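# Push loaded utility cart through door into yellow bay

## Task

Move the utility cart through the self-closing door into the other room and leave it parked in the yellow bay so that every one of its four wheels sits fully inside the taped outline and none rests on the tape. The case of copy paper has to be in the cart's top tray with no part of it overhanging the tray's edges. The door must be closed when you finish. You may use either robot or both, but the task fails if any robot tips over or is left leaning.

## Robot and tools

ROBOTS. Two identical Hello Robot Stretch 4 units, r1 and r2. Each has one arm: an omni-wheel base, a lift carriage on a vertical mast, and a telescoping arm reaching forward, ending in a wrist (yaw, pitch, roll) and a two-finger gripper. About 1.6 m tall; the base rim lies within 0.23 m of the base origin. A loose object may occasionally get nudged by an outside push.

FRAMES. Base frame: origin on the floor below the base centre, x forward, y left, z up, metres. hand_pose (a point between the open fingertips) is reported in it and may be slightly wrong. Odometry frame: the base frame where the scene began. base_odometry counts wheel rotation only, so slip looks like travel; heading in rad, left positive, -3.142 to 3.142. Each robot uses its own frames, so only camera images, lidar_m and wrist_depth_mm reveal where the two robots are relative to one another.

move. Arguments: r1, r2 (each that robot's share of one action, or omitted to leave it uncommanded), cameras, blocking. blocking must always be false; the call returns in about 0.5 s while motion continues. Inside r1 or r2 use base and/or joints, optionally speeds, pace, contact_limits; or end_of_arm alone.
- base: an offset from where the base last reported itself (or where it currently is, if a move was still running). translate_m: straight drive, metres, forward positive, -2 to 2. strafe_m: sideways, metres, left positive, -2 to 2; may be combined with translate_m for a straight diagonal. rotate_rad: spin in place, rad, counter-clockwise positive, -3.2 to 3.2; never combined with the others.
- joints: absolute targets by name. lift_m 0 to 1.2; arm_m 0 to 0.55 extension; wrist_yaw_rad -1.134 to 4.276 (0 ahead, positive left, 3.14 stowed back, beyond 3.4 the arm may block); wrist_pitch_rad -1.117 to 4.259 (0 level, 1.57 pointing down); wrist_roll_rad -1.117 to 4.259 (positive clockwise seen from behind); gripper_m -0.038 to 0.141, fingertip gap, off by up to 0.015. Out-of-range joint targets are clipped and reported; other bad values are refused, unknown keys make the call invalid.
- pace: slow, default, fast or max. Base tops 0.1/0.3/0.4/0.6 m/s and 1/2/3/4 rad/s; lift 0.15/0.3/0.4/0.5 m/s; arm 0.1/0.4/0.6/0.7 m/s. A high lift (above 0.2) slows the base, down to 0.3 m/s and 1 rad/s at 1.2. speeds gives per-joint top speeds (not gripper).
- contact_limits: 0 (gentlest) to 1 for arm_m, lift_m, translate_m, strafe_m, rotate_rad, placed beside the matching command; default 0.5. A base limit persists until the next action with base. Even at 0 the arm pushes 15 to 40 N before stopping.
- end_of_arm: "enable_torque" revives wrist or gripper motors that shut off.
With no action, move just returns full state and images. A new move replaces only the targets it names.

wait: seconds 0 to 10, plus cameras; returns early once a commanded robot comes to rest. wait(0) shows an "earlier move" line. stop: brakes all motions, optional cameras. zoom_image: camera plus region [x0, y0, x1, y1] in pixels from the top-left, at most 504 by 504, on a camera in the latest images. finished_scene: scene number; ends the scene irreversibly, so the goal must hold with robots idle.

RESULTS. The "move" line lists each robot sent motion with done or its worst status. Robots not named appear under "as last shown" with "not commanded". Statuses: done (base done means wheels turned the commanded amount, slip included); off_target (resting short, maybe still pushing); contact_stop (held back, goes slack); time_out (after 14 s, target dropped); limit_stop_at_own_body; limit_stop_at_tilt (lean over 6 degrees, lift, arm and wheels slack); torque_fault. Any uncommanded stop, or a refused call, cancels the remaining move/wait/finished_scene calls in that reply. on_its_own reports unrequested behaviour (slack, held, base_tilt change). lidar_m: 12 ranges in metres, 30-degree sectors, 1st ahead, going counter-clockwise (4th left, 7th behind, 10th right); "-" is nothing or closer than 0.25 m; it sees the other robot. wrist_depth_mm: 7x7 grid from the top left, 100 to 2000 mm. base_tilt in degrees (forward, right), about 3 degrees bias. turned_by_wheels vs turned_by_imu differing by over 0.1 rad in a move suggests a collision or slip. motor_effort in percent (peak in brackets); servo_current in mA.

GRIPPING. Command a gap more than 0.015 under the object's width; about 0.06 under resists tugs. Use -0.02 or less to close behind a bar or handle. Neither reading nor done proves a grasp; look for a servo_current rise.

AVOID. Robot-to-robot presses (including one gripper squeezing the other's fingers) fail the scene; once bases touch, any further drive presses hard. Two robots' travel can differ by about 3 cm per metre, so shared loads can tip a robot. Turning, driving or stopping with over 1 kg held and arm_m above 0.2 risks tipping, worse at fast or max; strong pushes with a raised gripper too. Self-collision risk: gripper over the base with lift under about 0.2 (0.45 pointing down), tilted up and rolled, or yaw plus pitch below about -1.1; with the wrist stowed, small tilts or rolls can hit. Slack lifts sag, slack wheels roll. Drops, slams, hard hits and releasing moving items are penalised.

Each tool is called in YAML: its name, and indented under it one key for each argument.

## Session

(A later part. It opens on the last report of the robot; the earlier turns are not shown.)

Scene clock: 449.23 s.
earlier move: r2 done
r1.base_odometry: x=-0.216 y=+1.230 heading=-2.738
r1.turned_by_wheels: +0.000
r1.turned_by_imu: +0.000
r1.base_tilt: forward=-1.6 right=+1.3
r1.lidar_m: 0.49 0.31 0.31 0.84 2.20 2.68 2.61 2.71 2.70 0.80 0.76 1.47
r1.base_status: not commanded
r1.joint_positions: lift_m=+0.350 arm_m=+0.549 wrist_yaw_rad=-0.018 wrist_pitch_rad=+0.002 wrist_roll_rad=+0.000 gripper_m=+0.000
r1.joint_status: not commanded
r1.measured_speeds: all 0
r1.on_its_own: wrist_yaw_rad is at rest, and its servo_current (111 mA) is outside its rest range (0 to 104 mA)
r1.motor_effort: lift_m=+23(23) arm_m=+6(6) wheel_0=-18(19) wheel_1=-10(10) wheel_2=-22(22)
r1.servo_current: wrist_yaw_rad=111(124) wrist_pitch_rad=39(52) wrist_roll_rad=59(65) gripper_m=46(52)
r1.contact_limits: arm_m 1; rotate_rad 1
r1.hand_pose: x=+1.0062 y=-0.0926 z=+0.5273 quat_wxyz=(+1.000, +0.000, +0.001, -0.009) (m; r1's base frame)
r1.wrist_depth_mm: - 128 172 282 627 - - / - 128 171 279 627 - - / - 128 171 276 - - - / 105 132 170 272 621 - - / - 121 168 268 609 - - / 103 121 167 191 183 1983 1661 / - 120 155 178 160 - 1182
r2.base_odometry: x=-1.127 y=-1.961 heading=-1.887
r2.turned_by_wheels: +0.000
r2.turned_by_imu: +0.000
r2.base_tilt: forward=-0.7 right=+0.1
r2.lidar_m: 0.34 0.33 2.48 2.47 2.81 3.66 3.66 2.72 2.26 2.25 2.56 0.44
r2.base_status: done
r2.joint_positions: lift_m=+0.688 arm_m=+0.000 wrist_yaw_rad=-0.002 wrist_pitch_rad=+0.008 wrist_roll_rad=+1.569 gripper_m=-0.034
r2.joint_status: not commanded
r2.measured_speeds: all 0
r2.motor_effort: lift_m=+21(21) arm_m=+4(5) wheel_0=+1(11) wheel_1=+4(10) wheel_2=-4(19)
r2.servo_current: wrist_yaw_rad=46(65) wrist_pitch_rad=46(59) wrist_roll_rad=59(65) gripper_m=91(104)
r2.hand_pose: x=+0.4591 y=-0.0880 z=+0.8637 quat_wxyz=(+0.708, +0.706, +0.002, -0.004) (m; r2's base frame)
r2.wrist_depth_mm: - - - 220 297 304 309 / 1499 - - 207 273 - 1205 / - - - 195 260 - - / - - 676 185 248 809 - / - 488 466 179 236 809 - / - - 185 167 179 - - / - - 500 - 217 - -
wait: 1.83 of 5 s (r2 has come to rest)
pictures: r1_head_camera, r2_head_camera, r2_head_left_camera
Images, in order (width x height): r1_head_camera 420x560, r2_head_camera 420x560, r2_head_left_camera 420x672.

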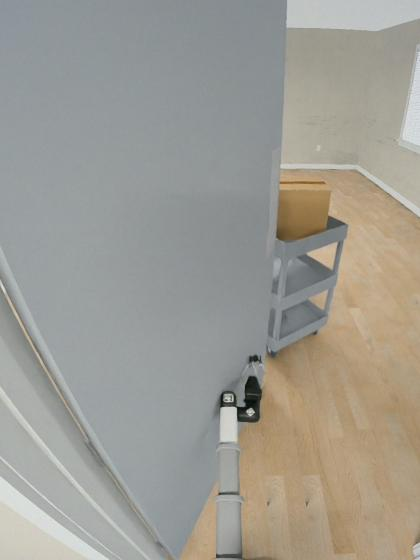

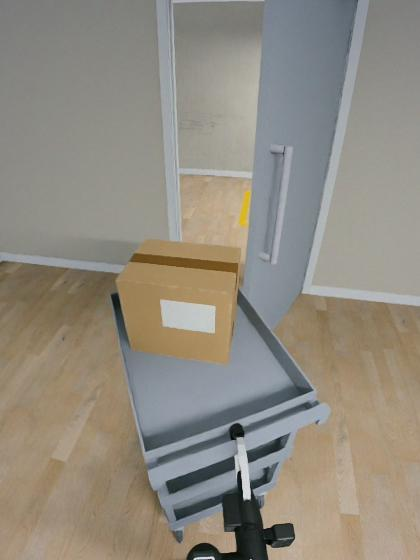

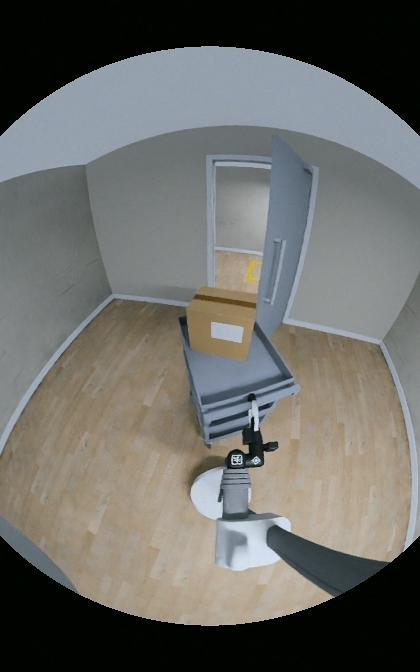

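move:
  blocking: false
  r2: {"base":{"strafe_m":0.2},"pace":"slow"}
  cameras: []

wait:
  seconds: 5
  cameras: []

move:
  blocking: false
  r2: {"base":{"rotate_rad":-0.2},"pace":"slow"}
  cameras: []

wait:
  seconds: 3
  cameras: ["r2_head_camera","r1_head_camera"]

Scene clock: 465.87 s.
move: r2 moving
r1.base_odometry: x=-0.216 y=+1.230 heading=-2.738
r1.turned_by_wheels: +0.000
r1.turned_by_imu: +0.000
r1.base_tilt: forward=-1.6 right=+1.3
r1.lidar_m: 0.50 0.32 0.30 0.83 2.20 2.68 2.60 2.73 2.70 0.79 0.77 1.48
r1.base_status: not commanded
r1.joint_positions: lift_m=+0.350 arm_m=+0.549 wrist_yaw_rad=-0.018 wrist_pitch_rad=+0.002 wrist_roll_rad=+0.000 gripper_m=+0.000
r1.joint_status: not commanded
r1.measured_speeds: all 0
r1.motor_effort: lift_m=+23(23) arm_m=+6(6) wheel_0=-18(19) wheel_1=-10(10) wheel_2=-22(22)
r1.servo_current: wrist_yaw_rad=111(124) wrist_pitch_rad=39(46) wrist_roll_rad=46(59) gripper_m=39(52)
r1.contact_limits: arm_m 1; rotate_rad 1
r1.hand_pose: x=+1.0062 y=-0.0926 z=+0.5273 quat_wxyz=(+1.000, +0.000, +0.001, -0.009) (m; r1's base frame)
r1.wrist_depth_mm: - 128 172 282 627 - - / - 128 171 279 627 - - / - 128 171 276 - - - / 105 132 169 272 615 - - / - 121 167 271 609 - - / 103 121 166 192 183 1863 1661 / - 120 154 178 160 - 1160
r2.base_odometry: x=-1.113 y=-1.965 heading=-1.887
r2.turned_by_wheels: +0.000
r2.turned_by_imu: +0.000
r2.base_tilt: forward=-0.7 right=+0.1
r2.lidar_m: 0.33 0.34 2.48 2.46 2.81 3.64 3.68 2.72 2.29 2.26 2.58 0.45
r2.base_status: strafe_m moving
r2.joint_positions: lift_m=+0.688 arm_m=+0.000 wrist_yaw_rad=-0.004 wrist_pitch_rad=+0.008 wrist_roll_rad=+1.569 gripper_m=-0.034
r2.joint_status: not commanded
r2.measured_speeds: translate_m=+0.000 strafe_m=+0.055 rotate_rad=-0.001 lift_m=+0.000 arm_m=+0.000 wrist_yaw_rad=-0.002 wrist_pitch_rad=+0.000 wrist_roll_rad=+0.000
r2.motor_effort: lift_m=+21(21) arm_m=+4(4) wheel_0=-11(11) wheel_1=+8(8) wheel_2=+0(3)
r2.servo_current: wrist_yaw_rad=46(65) wrist_pitch_rad=59(59) wrist_roll_rad=39(52) gripper_m=91(104)
r2.hand_pose: x=+0.4589 y=-0.0885 z=+0.8637 quat_wxyz=(+0.708, +0.706, +0.001, -0.004) (m; r2's base frame)
r2.wrist_depth_mm: - - - 220 297 304 310 / - - - 206 273 - 1229 / - - - 195 259 - - / - - 668 185 246 798 - / - 484 466 178 236 820 - / - - 185 166 179 - - / - - 492 - 216 - -
pictures: none
No camera images: "cameras" was empty.

Scene clock: 468.50 s.
earlier move: r2 done
r1.base_odometry: x=-0.216 y=+1.230 heading=-2.738
r1.turned_by_wheels: +0.000
r1.turned_by_imu: +0.000
r1.base_tilt: forward=-1.6 right=+1.3
r1.lidar_m: 0.49 0.33 0.30 0.80 2.18 2.68 2.59 2.73 2.71 0.80 0.77 1.48
r1.base_status: not commanded
r1.joint_positions: lift_m=+0.350 arm_m=+0.549 wrist_yaw_rad=-0.018 wrist_pitch_rad=+0.002 wrist_roll_rad=+0.000 gripper_m=+0.000
r1.joint_status: not commanded
r1.measured_speeds: all 0
r1.motor_effort: lift_m=+23(23) arm_m=+6(6) wheel_0=-18(19) wheel_1=-10(10) wheel_2=-22(22)
r1.servo_current: wrist_yaw_rad=104(124) wrist_pitch_rad=46(52) wrist_roll_rad=59(65) gripper_m=39(52)
r1.contact_limits: arm_m 1; rotate_rad 1
r1.hand_pose: x=+1.0062 y=-0.0926 z=+0.5273 quat_wxyz=(+1.000, +0.000, +0.001, -0.009) (m; r1's base frame)
r1.wrist_depth_mm: - 128 172 282 788 759 - / - 128 171 279 647 - - / - 128 170 274 654 - - / 105 132 169 272 1281 - - / - 121 168 270 473 - - / 103 121 166 192 181 1983 1708 / - 120 154 178 159 - 768
r2.base_odometry: x=-0.937 y=-2.023 heading=-1.887
r2.turned_by_wheels: +0.000
r2.turned_by_imu: +0.000
r2.base_tilt: forward=-0.7 right=+0.1
r2.lidar_m: 0.38 0.40 2.31 2.28 2.62 3.63 3.64 2.95 2.46 2.46 2.63 0.40
r2.base_status: done
r2.joint_positions: lift_m=+0.688 arm_m=+0.000 wrist_yaw_rad=-0.003 wrist_pitch_rad=+0.008 wrist_roll_rad=+1.569 gripper_m=-0.034
r2.joint_status: not commanded
r2.measured_speeds: all 0
r2.motor_effort: lift_m=+21(21) arm_m=+4(4) wheel_0=-6(14) wheel_1=+3(9) wheel_2=+0(3)
r2.servo_current: wrist_yaw_rad=52(65) wrist_pitch_rad=52(59) wrist_roll_rad=46(59) gripper_m=91(104)
r2.hand_pose: x=+0.4590 y=-0.0883 z=+0.8637 quat_wxyz=(+0.708, +0.706, +0.002, -0.004) (m; r2's base frame)
r2.wrist_depth_mm: - - 960 165 225 - 1138 / - - - 166 227 - - / - - 508 167 227 842 - / - 473 466 227 229 831 - / - - 517 169 229 842 - / - - 185 168 178 - - / - - - - - 1537 -
wait: 2.63 of 5 s (r2 has come to rest)
pictures: none
No camera images: "cameras" was empty.

Scene clock: 469.00 s.
move: r2 moving
r1: as last shown
r1.lidar_m: 0.49 0.34 0.31 0.88 2.20 2.69 2.58 2.73 2.71 0.80 0.78 1.49
r1.servo_current: wrist_yaw_rad=104(117) wrist_pitch_rad=46(52) wrist_roll_rad=59(59) gripper_m=46(46)
r1.contact_limits: arm_m 1; rotate_rad 1
r1.wrist_depth_mm: - 128 172 283 647 768 - / - 128 171 278 640 - - / - 128 171 274 - - - / 105 133 169 272 647 - - / - 121 168 271 477 - - / 103 121 167 192 182 1983 1708 / - 119 155 178 159 - 809
r2.base_odometry: x=-0.937 y=-2.023 heading=-2.009
r2.turned_by_wheels: -0.121
r2.turned_by_imu: -0.118
r2.base_tilt: forward=-0.6 right=+0.1
r2.lidar_m: 0.37 0.36 2.33 2.29 2.47 3.63 3.65 3.23 2.49 2.46 2.64 0.44
r2.base_status: rotate_rad moving
r2.joint_positions: lift_m=+0.688 arm_m=+0.000 wrist_yaw_rad=+0.006 wrist_pitch_rad=+0.008 wrist_roll_rad=+1.569 gripper_m=-0.034
r2.joint_status: not commanded
r2.measured_speeds: translate_m=+0.000 strafe_m=+0.000 rotate_rad=-0.416 lift_m=+0.000 arm_m=+0.000 wrist_yaw_rad=+0.000 wrist_pitch_rad=+0.000 wrist_roll_rad=+0.001
r2.motor_effort: lift_m=+21(21) arm_m=+4(4) wheel_0=+10(11) wheel_1=+6(9) wheel_2=+13(14)
r2.servo_current: wrist_yaw_rad=59(59) wrist_pitch_rad=52(52) wrist_roll_rad=39(59) gripper_m=91(98)
r2.hand_pose: x=+0.4598 y=-0.0857 z=+0.8637 quat_wxyz=(+0.708, +0.706, +0.005, -0.001) (m; r2's base frame)
r2.wrist_depth_mm: - - - 186 250 1537 1160 / - - - 182 246 - 500 / - - 627 179 240 741 - / - 1983 469 235 237 842 - / - 496 488 174 233 831 - / - - 186 169 179 - - / - - 569 - - - -
pictures: none
No camera images: "cameras" was empty.

Scene clock: 469.67 s.
earlier move: r2 done
r1.base_odometry: x=-0.216 y=+1.230 heading=-2.738
r1.turned_by_wheels: +0.000
r1.turned_by_imu: +0.000
r1.base_tilt: forward=-1.6 right=+1.3
r1.lidar_m: 0.50 0.32 0.29 0.82 2.20 2.70 2.59 2.72 2.71 0.81 0.75 1.48
r1.base_status: not commanded
r1.joint_positions: lift_m=+0.350 arm_m=+0.549 wrist_yaw_rad=-0.018 wrist_pitch_rad=+0.002 wrist_roll_rad=+0.000 gripper_m=+0.000
r1.joint_status: not commanded
r1.measured_speeds: all 0
r1.on_its_own: wrist_yaw_rad is at rest, and its servo_current (117 mA) is outside its rest range (0 to 104 mA)
r1.motor_effort: lift_m=+23(23) arm_m=+6(6) wheel_0=-19(19) wheel_1=-10(10) wheel_2=-22(22)
r1.servo_current: wrist_yaw_rad=117(117) wrist_pitch_rad=52(52) wrist_roll_rad=39(59) gripper_m=46(52)
r1.contact_limits: arm_m 1; rotate_rad 1
r1.hand_pose: x=+1.0062 y=-0.0926 z=+0.5273 quat_wxyz=(+1.000, +0.000, +0.001, -0.009) (m; r1's base frame)
r1.wrist_depth_mm: - 128 172 281 798 798 - / - 128 171 279 654 - - / - 128 171 274 - - - / 105 133 170 272 654 - - / - 121 167 268 647 - - / 103 121 167 191 182 1921 1708 / - 120 154 179 168 - 1182
r2.base_odometry: x=-0.937 y=-2.023 heading=-2.086
r2.turned_by_wheels: -0.077
r2.turned_by_imu: -0.075
r2.base_tilt: forward=-0.7 right=+0.1
r2.lidar_m: 0.32 0.34 2.37 2.29 2.41 3.35 3.68 3.42 2.55 2.46 2.57 0.43
r2.base_status: done
r2.joint_positions: lift_m=+0.688 arm_m=+0.000 wrist_yaw_rad=+0.003 wrist_pitch_rad=+0.008 wrist_roll_rad=+1.569 gripper_m=-0.034
r2.joint_status: not commanded
r2.measured_speeds: all 0
r2.motor_effort: lift_m=+21(21) arm_m=+4(4) wheel_0=+6(11) wheel_1=+6(9) wheel_2=+6(14)
r2.servo_current: wrist_yaw_rad=46(59) wrist_pitch_rad=52(52) wrist_roll_rad=46(59) gripper_m=98(98)
r2.hand_pose: x=+0.4595 y=-0.0866 z=+0.8637 quat_wxyz=(+0.708, +0.706, +0.004, -0.002) (m; r2's base frame)
r2.wrist_depth_mm: - - - 214 289 312 310 / - - - 204 270 1464 1160 / - - - 192 256 - - / - - 621 184 245 - - / - 473 469 178 236 842 - / - 484 186 168 178 - - / - - 508 - 219 - -
wait: 0.67 of 3 s (r2 has come to rest)
pictures: r1_head_camera, r2_head_camera
Images, in order (width x height): r1_head_camera 420x560, r2_head_camera 420x560.

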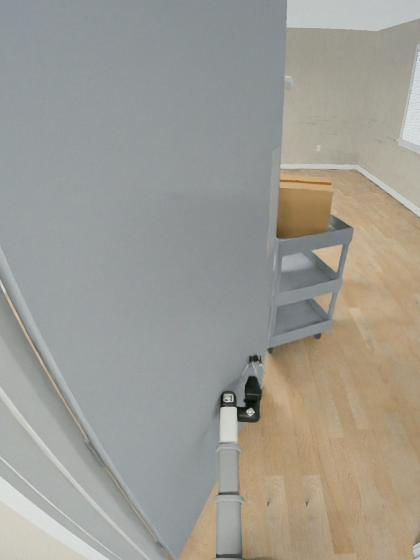

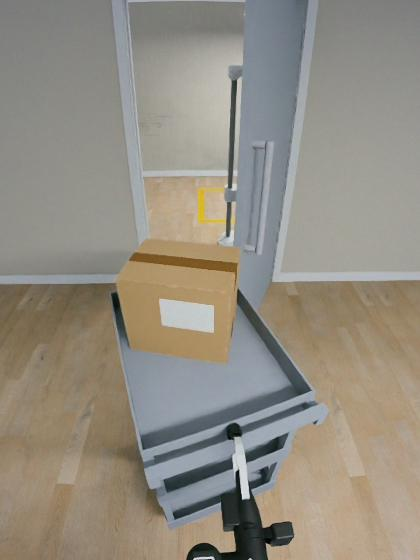

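move:
  blocking: false
  r2: {"base":{"strafe_m":-0.06},"pace":"slow"}
  cameras: []

wait:
  seconds: 3
  cameras: []

move:
  blocking: false
  r2: {"base":{"translate_m":0.28,"strafe_m":0.09}}
  cameras: []

wait:
  seconds: 4
  cameras: ["r2_head_camera","r1_head_camera"]

Scene clock: 513.93 s.
move: r2 moving
r1.base_odometry: x=-0.216 y=+1.230 heading=-2.738
r1.turned_by_wheels: +0.000
r1.turned_by_imu: +0.000
r1.base_tilt: forward=-1.6 right=+1.3
r1.lidar_m: 0.49 0.33 0.30 0.82 2.15 2.70 2.58 2.73 2.71 0.77 0.79 1.51
r1.base_status: not commanded
r1.joint_positions: lift_m=+0.350 arm_m=+0.549 wrist_yaw_rad=-0.018 wrist_pitch_rad=+0.002 wrist_roll_rad=+0.000 gripper_m=+0.000
r1.joint_status: not commanded
r1.measured_speeds: all 0
r1.motor_effort: lift_m=+23(23) arm_m=+6(6) wheel_0=-19(19) wheel_1=-10(10) wheel_2=-22(22)
r1.servo_current: wrist_yaw_rad=124(124) wrist_pitch_rad=39(46) wrist_roll_rad=39(59) gripper_m=39(46)
r1.contact_limits: arm_m 1; rotate_rad 1
r1.hand_pose: x=+1.0062 y=-0.0926 z=+0.5273 quat_wxyz=(+1.000, +0.000, +0.001, -0.009) (m; r1's base frame)
r1.wrist_depth_mm: - 128 172 283 788 - - / - 128 171 278 654 - - / - 128 171 274 - - - / 105 132 169 272 661 - - / - 121 168 270 647 - - / 103 121 167 191 182 1983 1661 / - 120 154 178 168 - 1182
r2.base_odometry: x=-0.949 y=-2.016 heading=-2.085
r2.turned_by_wheels: +0.000
r2.turned_by_imu: +0.001
r2.base_tilt: forward=-0.7 right=+0.1
r2.lidar_m: 0.35 0.35 2.38 2.31 2.43 3.39 3.70 3.41 2.51 2.44 2.56 0.46
r2.base_status: strafe_m moving
r2.joint_positions: lift_m=+0.688 arm_m=+0.000 wrist_yaw_rad=+0.003 wrist_pitch_rad=+0.008 wrist_roll_rad=+1.569 gripper_m=-0.034
r2.joint_status: not commanded
r2.measured_speeds: translate_m=+0.000 strafe_m=-0.057 rotate_rad=+0.002 lift_m=+0.000 arm_m=+0.000 wrist_yaw_rad=+0.000 wrist_pitch_rad=+0.000 wrist_roll_rad=+0.001
r2.motor_effort: lift_m=+21(21) arm_m=+4(4) wheel_0=+10(13) wheel_1=-7(7) wheel_2=+0(4)
r2.servo_current: wrist_yaw_rad=46(59) wrist_pitch_rad=52(52) wrist_roll_rad=46(59) gripper_m=98(98)
r2.hand_pose: x=+0.4595 y=-0.0866 z=+0.8637 quat_wxyz=(+0.708, +0.706, +0.004, -0.002) (m; r2's base frame)
r2.wrist_depth_mm: - - - 216 293 309 309 / - - - 206 271 1537 1118 / - - - 195 257 - - / - - 640 185 246 - - / - 484 469 178 236 831 - / - 480 187 168 178 - - / - - 508 - 220 - -
pictures: none
No camera images: "cameras" was empty.

Scene clock: 515.17 s.
earlier move: r2 done
r1.base_odometry: x=-0.216 y=+1.230 heading=-2.738
r1.turned_by_wheels: +0.000
r1.turned_by_imu: +0.000
r1.base_tilt: forward=-1.6 right=+1.3
r1.lidar_m: 0.48 0.33 0.29 0.83 2.20 2.68 2.57 2.70 2.70 0.80 0.76 1.50
r1.base_status: not commanded
r1.joint_positions: lift_m=+0.350 arm_m=+0.549 wrist_yaw_rad=-0.018 wrist_pitch_rad=+0.002 wrist_roll_rad=+0.000 gripper_m=+0.000
r1.joint_status: not commanded
r1.measured_speeds: all 0
r1.on_its_own: wrist_yaw_rad is at rest, and its servo_current (117 mA) is outside its rest range (0 to 104 mA)
r1.motor_effort: lift_m=+23(23) arm_m=+6(6) wheel_0=-19(19) wheel_1=-10(10) wheel_2=-22(22)
r1.servo_current: wrist_yaw_rad=117(130) wrist_pitch_rad=46(46) wrist_roll_rad=39(59) gripper_m=46(46)
r1.contact_limits: arm_m 1; rotate_rad 1
r1.hand_pose: x=+1.0062 y=-0.0926 z=+0.5273 quat_wxyz=(+1.000, +0.000, +0.001, -0.009) (m; r1's base frame)
r1.wrist_depth_mm: - 128 172 282 820 - - / - 128 171 279 654 - - / - 128 171 273 - - - / 105 132 169 272 654 - - / - 121 168 270 654 - - / 103 121 167 192 182 1863 1708 / - 119 154 178 169 - 1205
r2.base_odometry: x=-0.989 y=-1.993 heading=-2.085
r2.turned_by_wheels: +0.000
r2.turned_by_imu: +0.000
r2.base_tilt: forward=-0.7 right=+0.1
r2.lidar_m: 0.30 0.34 2.43 2.34 2.46 3.44 3.71 3.33 2.46 2.40 2.49 0.46
r2.base_status: done
r2.joint_positions: lift_m=+0.688 arm_m=+0.000 wrist_yaw_rad=+0.003 wrist_pitch_rad=+0.008 wrist_roll_rad=+1.569 gripper_m=-0.034
r2.joint_status: not commanded
r2.measured_speeds: all 0
r2.motor_effort: lift_m=+21(21) arm_m=+4(5) wheel_0=+7(14) wheel_1=-3(8) wheel_2=+0(4)
r2.servo_current: wrist_yaw_rad=46(72) wrist_pitch_rad=52(59) wrist_roll_rad=46(65) gripper_m=91(98)
r2.hand_pose: x=+0.4595 y=-0.0866 z=+0.8637 quat_wxyz=(+0.708, +0.706, +0.004, -0.002) (m; r2's base frame)
r2.wrist_depth_mm: - - - 235 309 317 317 / - - - 217 285 1537 1160 / - - - 204 266 - 496 / - - - 190 252 723 - / - 1983 466 180 237 831 - / - 466 185 167 178 - - / - - 477 - 216 - -
wait: 1.23 of 3 s (r2 has come to rest)
pictures: none
No camera images: "cameras" was empty.

Scene clock: 515.67 s.
move: r2 moving
r1.base_odometry: x=-0.216 y=+1.230 heading=-2.738
r1.turned_by_wheels: +0.000
r1.turned_by_imu: +0.000
r1.base_tilt: forward=-1.6 right=+1.3
r1.lidar_m: 0.51 0.34 0.28 0.84 2.18 2.66 2.60 2.69 2.70 0.78 0.78 1.50
r1.base_status: not commanded
r1.joint_positions: lift_m=+0.350 arm_m=+0.549 wrist_yaw_rad=-0.018 wrist_pitch_rad=+0.002 wrist_roll_rad=+0.000 gripper_m=+0.000
r1.joint_status: not commanded
r1.measured_speeds: all 0
r1.motor_effort: lift_m=+23(23) arm_m=+5(6) wheel_0=-18(19) wheel_1=-10(10) wheel_2=-22(22)
r1.servo_current: wrist_yaw_rad=98(124) wrist_pitch_rad=39(46) wrist_roll_rad=46(65) gripper_m=39(52)
r1.contact_limits: arm_m 1; rotate_rad 1
r1.hand_pose: x=+1.0062 y=-0.0926 z=+0.5273 quat_wxyz=(+1.000, +0.000, +0.001, -0.009) (m; r1's base frame)
r1.wrist_depth_mm: - 128 172 283 634 - - / - 128 171 279 640 - - / - 128 171 273 - - - / 105 133 169 273 647 - - / - 121 168 268 640 - - / 103 121 167 192 184 1921 1756 / - 120 155 178 159 - 1160
r2.base_odometry: x=-0.996 y=-2.025 heading=-2.086
r2.turned_by_wheels: +0.000
r2.turned_by_imu: +0.000
r2.base_tilt: forward=-0.7 right=+0.1
r2.lidar_m: 0.31 0.33 2.43 2.35 2.46 3.42 3.74 3.37 2.47 2.40 2.52 0.46
r2.base_status: translate_m moving; strafe_m moving
r2.joint_positions: lift_m=+0.688 arm_m=+0.000 wrist_yaw_rad=-0.004 wrist_pitch_rad=+0.008 wrist_roll_rad=+1.569 gripper_m=-0.034
r2.joint_status: not commanded
r2.measured_speeds: translate_m=+0.122 strafe_m=+0.037 rotate_rad=+0.004 lift_m=+0.000 arm_m=+0.000 wrist_yaw_rad=-0.008 wrist_pitch_rad=+0.000 wrist_roll_rad=+0.000
r2.motor_effort: lift_m=+21(21) arm_m=+4(4) wheel_0=+5(10) wheel_1=+10(10) wheel_2=-17(18)
r2.servo_current: wrist_yaw_rad=46(52) wrist_pitch_rad=52(52) wrist_roll_rad=52(52) gripper_m=91(98)
r2.hand_pose: x=+0.4589 y=-0.0886 z=+0.8637 quat_wxyz=(+0.708, +0.706, +0.001, -0.004) (m; r2's base frame)
r2.wrist_depth_mm: - - - 242 314 322 1042 / - - - 223 297 1430 1160 / - - - 206 271 - 504 / - - - 190 254 732 - / - 1983 492 180 237 831 - / - 466 185 163 180 - - / - - 469 - 216 - -
pictures: none
No camera images: "cameras" was empty.

Scene clock: 517.57 s.
earlier move: r2 done
r1.base_odometry: x=-0.216 y=+1.230 heading=-2.738
r1.turned_by_wheels: +0.000
r1.turned_by_imu: +0.000
r1.base_tilt: forward=-1.6 right=+1.3
r1.lidar_m: 0.49 0.33 0.29 0.84 2.18 2.69 2.58 2.72 2.69 0.80 0.79 1.15
r1.base_status: not commanded
r1.joint_positions: lift_m=+0.350 arm_m=+0.549 wrist_yaw_rad=-0.018 wrist_pitch_rad=+0.002 wrist_roll_rad=+0.000 gripper_m=+0.000
r1.joint_status: not commanded
r1.measured_speeds: all 0
r1.motor_effort: lift_m=+23(23) arm_m=+6(6) wheel_0=-18(19) wheel_1=-10(10) wheel_2=-22(22)
r1.servo_current: wrist_yaw_rad=91(124) wrist_pitch_rad=46(52) wrist_roll_rad=59(65) gripper_m=52(52)
r1.contact_limits: arm_m 1; rotate_rad 1
r1.hand_pose: x=+1.0062 y=-0.0926 z=+0.5273 quat_wxyz=(+1.000, +0.000, +0.001, -0.009) (m; r1's base frame)
r1.wrist_depth_mm: - 129 172 282 488 473 508 / - 128 171 278 597 654 - / - 128 171 276 - - - / 105 132 169 272 - 399 - / - 122 168 271 - 379 - / 103 121 166 191 180 387 1576 / - 119 155 178 160 - -
r2.base_odometry: x=-1.048 y=-2.281 heading=-2.085
r2.turned_by_wheels: +0.001
r2.turned_by_imu: +0.001
r2.base_tilt: forward=-0.7 right=+0.1
r2.lidar_m: 0.32 0.32 2.35 2.26 2.37 3.29 4.00 3.51 2.60 2.47 2.59 0.46
r2.base_status: done
r2.joint_positions: lift_m=+0.688 arm_m=+0.000 wrist_yaw_rad=+0.000 wrist_pitch_rad=+0.008 wrist_roll_rad=+1.569 gripper_m=-0.034
r2.joint_status: not commanded
r2.measured_speeds: all 0
r2.motor_effort: lift_m=+21(21) arm_m=+4(4) wheel_0=+6(10) wheel_1=+3(10) wheel_2=-3(19)
r2.servo_current: wrist_yaw_rad=39(59) wrist_pitch_rad=52(59) wrist_roll_rad=46(59) gripper_m=98(104)
r2.hand_pose: x=+0.4593 y=-0.0874 z=+0.8637 quat_wxyz=(+0.708, +0.706, +0.003, -0.003) (m; r2's base frame)
r2.wrist_depth_mm: - - - 217 297 300 303 / 1430 - 768 206 271 - 1205 / - - - 194 259 - - / 1661 - 661 185 247 798 - / 1708 484 469 179 236 820 - / - 480 185 168 178 - - / - - 504 - 219 - -
wait: 1.90 of 4 s (r2 has come to rest)
pictures: r1_head_camera, r2_head_camera
Images, in order (width x height): r1_head_camera 420x560, r2_head_camera 420x560.

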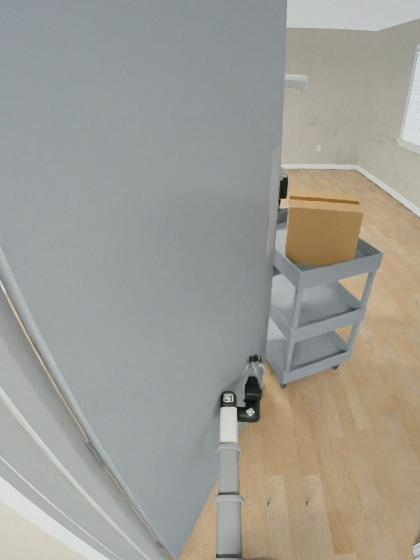

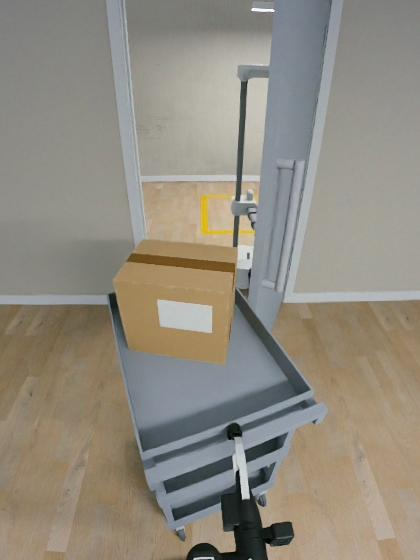

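move:
  blocking: false
  r2: {"base":{"translate_m":0.25,"strafe_m":0.2},"pace":"slow"}
  cameras: []

wait:
  seconds: 6
  cameras: ["r2_head_camera","r1_head_camera","r1_head_right_camera"]

Scene clock: 523.97 s.
move: r2 moving
r1: as last shown
r1.lidar_m: 0.50 0.31 0.26 0.84 2.16 2.69 2.56 2.72 2.73 0.79 0.77 1.16
r1.motor_effort: lift_m=+23(23) arm_m=+6(6) wheel_0=-19(19) wheel_1=-10(10) wheel_2=-22(22)
r1.servo_current: wrist_yaw_rad=98(117) wrist_pitch_rad=39(46) wrist_roll_rad=33(65) gripper_m=39(46)
r1.contact_limits: arm_m 1; rotate_rad 1
r1.wrist_depth_mm: - 128 172 282 488 473 508 / - 128 171 279 597 - - / - 128 171 276 - - - / 105 132 169 273 - 1042 - / - 121 168 270 - 379 - / 103 121 167 191 180 387 1576 / - 120 154 179 160 - -
r2.base_odometry: x=-1.046 y=-2.294 heading=-2.086
r2.turned_by_wheels: -0.001
r2.turned_by_imu: +0.000
r2.base_tilt: forward=-0.7 right=+0.0
r2.lidar_m: 0.33 0.33 2.32 2.26 2.34 3.25 4.03 3.48 2.61 2.50 2.61 0.44
r2.base_status: translate_m moving; strafe_m moving
r2.joint_positions: lift_m=+0.688 arm_m=+0.000 wrist_yaw_rad=+0.000 wrist_pitch_rad=+0.008 wrist_roll_rad=+1.569 gripper_m=-0.034
r2.joint_status: not commanded
r2.measured_speeds: translate_m=+0.042 strafe_m=+0.032 rotate_rad=+0.000 lift_m=+0.000 arm_m=+0.000 wrist_yaw_rad=+0.000 wrist_pitch_rad=+0.000 wrist_roll_rad=+0.000
r2.motor_effort: lift_m=+21(21) arm_m=+4(4) wheel_0=-7(7) wheel_1=+8(10) wheel_2=-12(12)
r2.servo_current: wrist_yaw_rad=46(59) wrist_pitch_rad=52(52) wrist_roll_rad=46(65) gripper_m=98(98)
r2.hand_pose: x=+0.4593 y=-0.0874 z=+0.8637 quat_wxyz=(+0.708, +0.706, +0.003, -0.003) (m; r2's base frame)
r2.wrist_depth_mm: - - - 222 294 306 307 / - - - 209 273 1537 1229 / - - - 195 259 - - / 1708 - - 185 248 809 - / 1661 496 462 178 236 831 - / - 469 185 167 178 - - / - - 496 - 216 - -
pictures: none
No camera images: "cameras" was empty.

Scene clock: 527.87 s.
earlier move: r2 done
r1.base_odometry: x=-0.216 y=+1.230 heading=-2.738
r1.turned_by_wheels: +0.000
r1.turned_by_imu: +0.000
r1.base_tilt: forward=-1.6 right=+1.3
r1.lidar_m: 0.48 0.33 0.29 0.83 2.19 2.68 2.60 2.73 2.72 0.78 0.77 0.96
r1.base_status: not commanded
r1.joint_positions: lift_m=+0.350 arm_m=+0.549 wrist_yaw_rad=-0.018 wrist_pitch_rad=+0.002 wrist_roll_rad=+0.000 gripper_m=+0.000
r1.joint_status: not commanded
r1.measured_speeds: all 0
r1.motor_effort: lift_m=+23(23) arm_m=+6(6) wheel_0=-18(19) wheel_1=-10(10) wheel_2=-22(22)
r1.servo_current: wrist_yaw_rad=98(124) wrist_pitch_rad=39(46) wrist_roll_rad=46(72) gripper_m=46(52)
r1.contact_limits: arm_m 1; rotate_rad 1
r1.hand_pose: x=+1.0062 y=-0.0926 z=+0.5273 quat_wxyz=(+1.000, +0.000, +0.001, -0.009) (m; r1's base frame)
r1.wrist_depth_mm: - 128 172 283 500 469 504 / - 128 172 278 661 - 676 / - 128 171 276 - - - / 105 133 169 271 1308 - - / - 121 168 270 477 - - / 103 121 166 192 184 1118 - / - 120 154 179 168 - -
r2.base_odometry: x=-0.997 y=-2.597 heading=-2.086
r2.turned_by_wheels: +0.000
r2.turned_by_imu: +0.000
r2.base_tilt: forward=-0.7 right=+0.1
r2.lidar_m: 0.37 0.39 2.10 2.05 2.12 3.00 - 3.77 2.78 2.70 2.34 0.42
r2.base_status: done
r2.joint_positions: lift_m=+0.688 arm_m=+0.000 wrist_yaw_rad=-0.004 wrist_pitch_rad=+0.008 wrist_roll_rad=+1.569 gripper_m=-0.034
r2.joint_status: not commanded
r2.measured_speeds: all 0
r2.motor_effort: lift_m=+21(21) arm_m=+4(4) wheel_0=-5(11) wheel_1=+3(10) wheel_2=-7(12)
r2.servo_current: wrist_yaw_rad=59(59) wrist_pitch_rad=52(59) wrist_roll_rad=46(65) gripper_m=91(104)
r2.hand_pose: x=+0.4589 y=-0.0885 z=+0.8637 quat_wxyz=(+0.708, +0.706, +0.002, -0.004) (m; r2's base frame)
r2.wrist_depth_mm: - - - 177 239 1430 1205 / - - - 175 236 1576 - / - - 603 174 235 798 - / - 480 462 231 233 831 - / - 512 496 171 230 831 - / - 530 186 168 178 - - / - - - - 227 - -
wait: 3.90 of 6 s (r2 has come to rest)
pictures: r1_head_camera, r1_head_right_camera, r2_head_camera
Images, in order (width x height): r1_head_camera 420x560, r1_head_right_camera 420x672, r2_head_camera 420x560.

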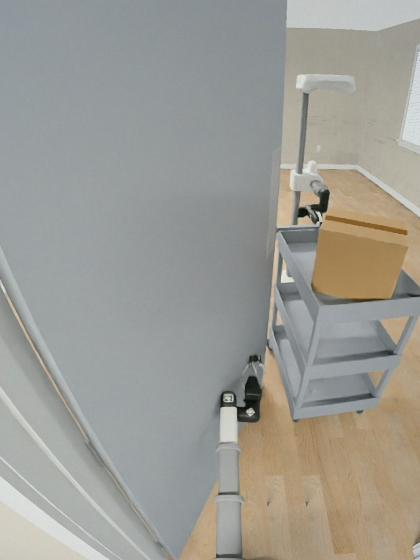

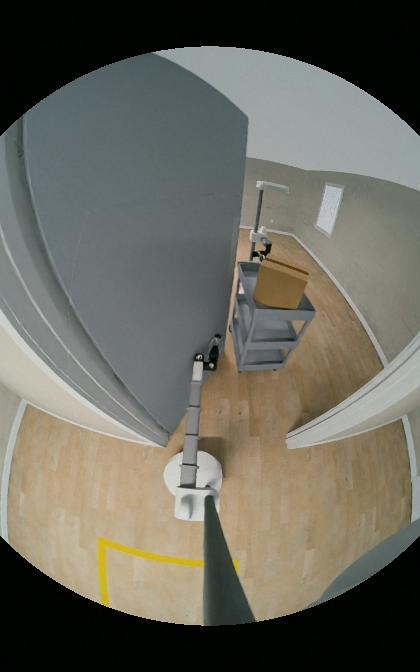

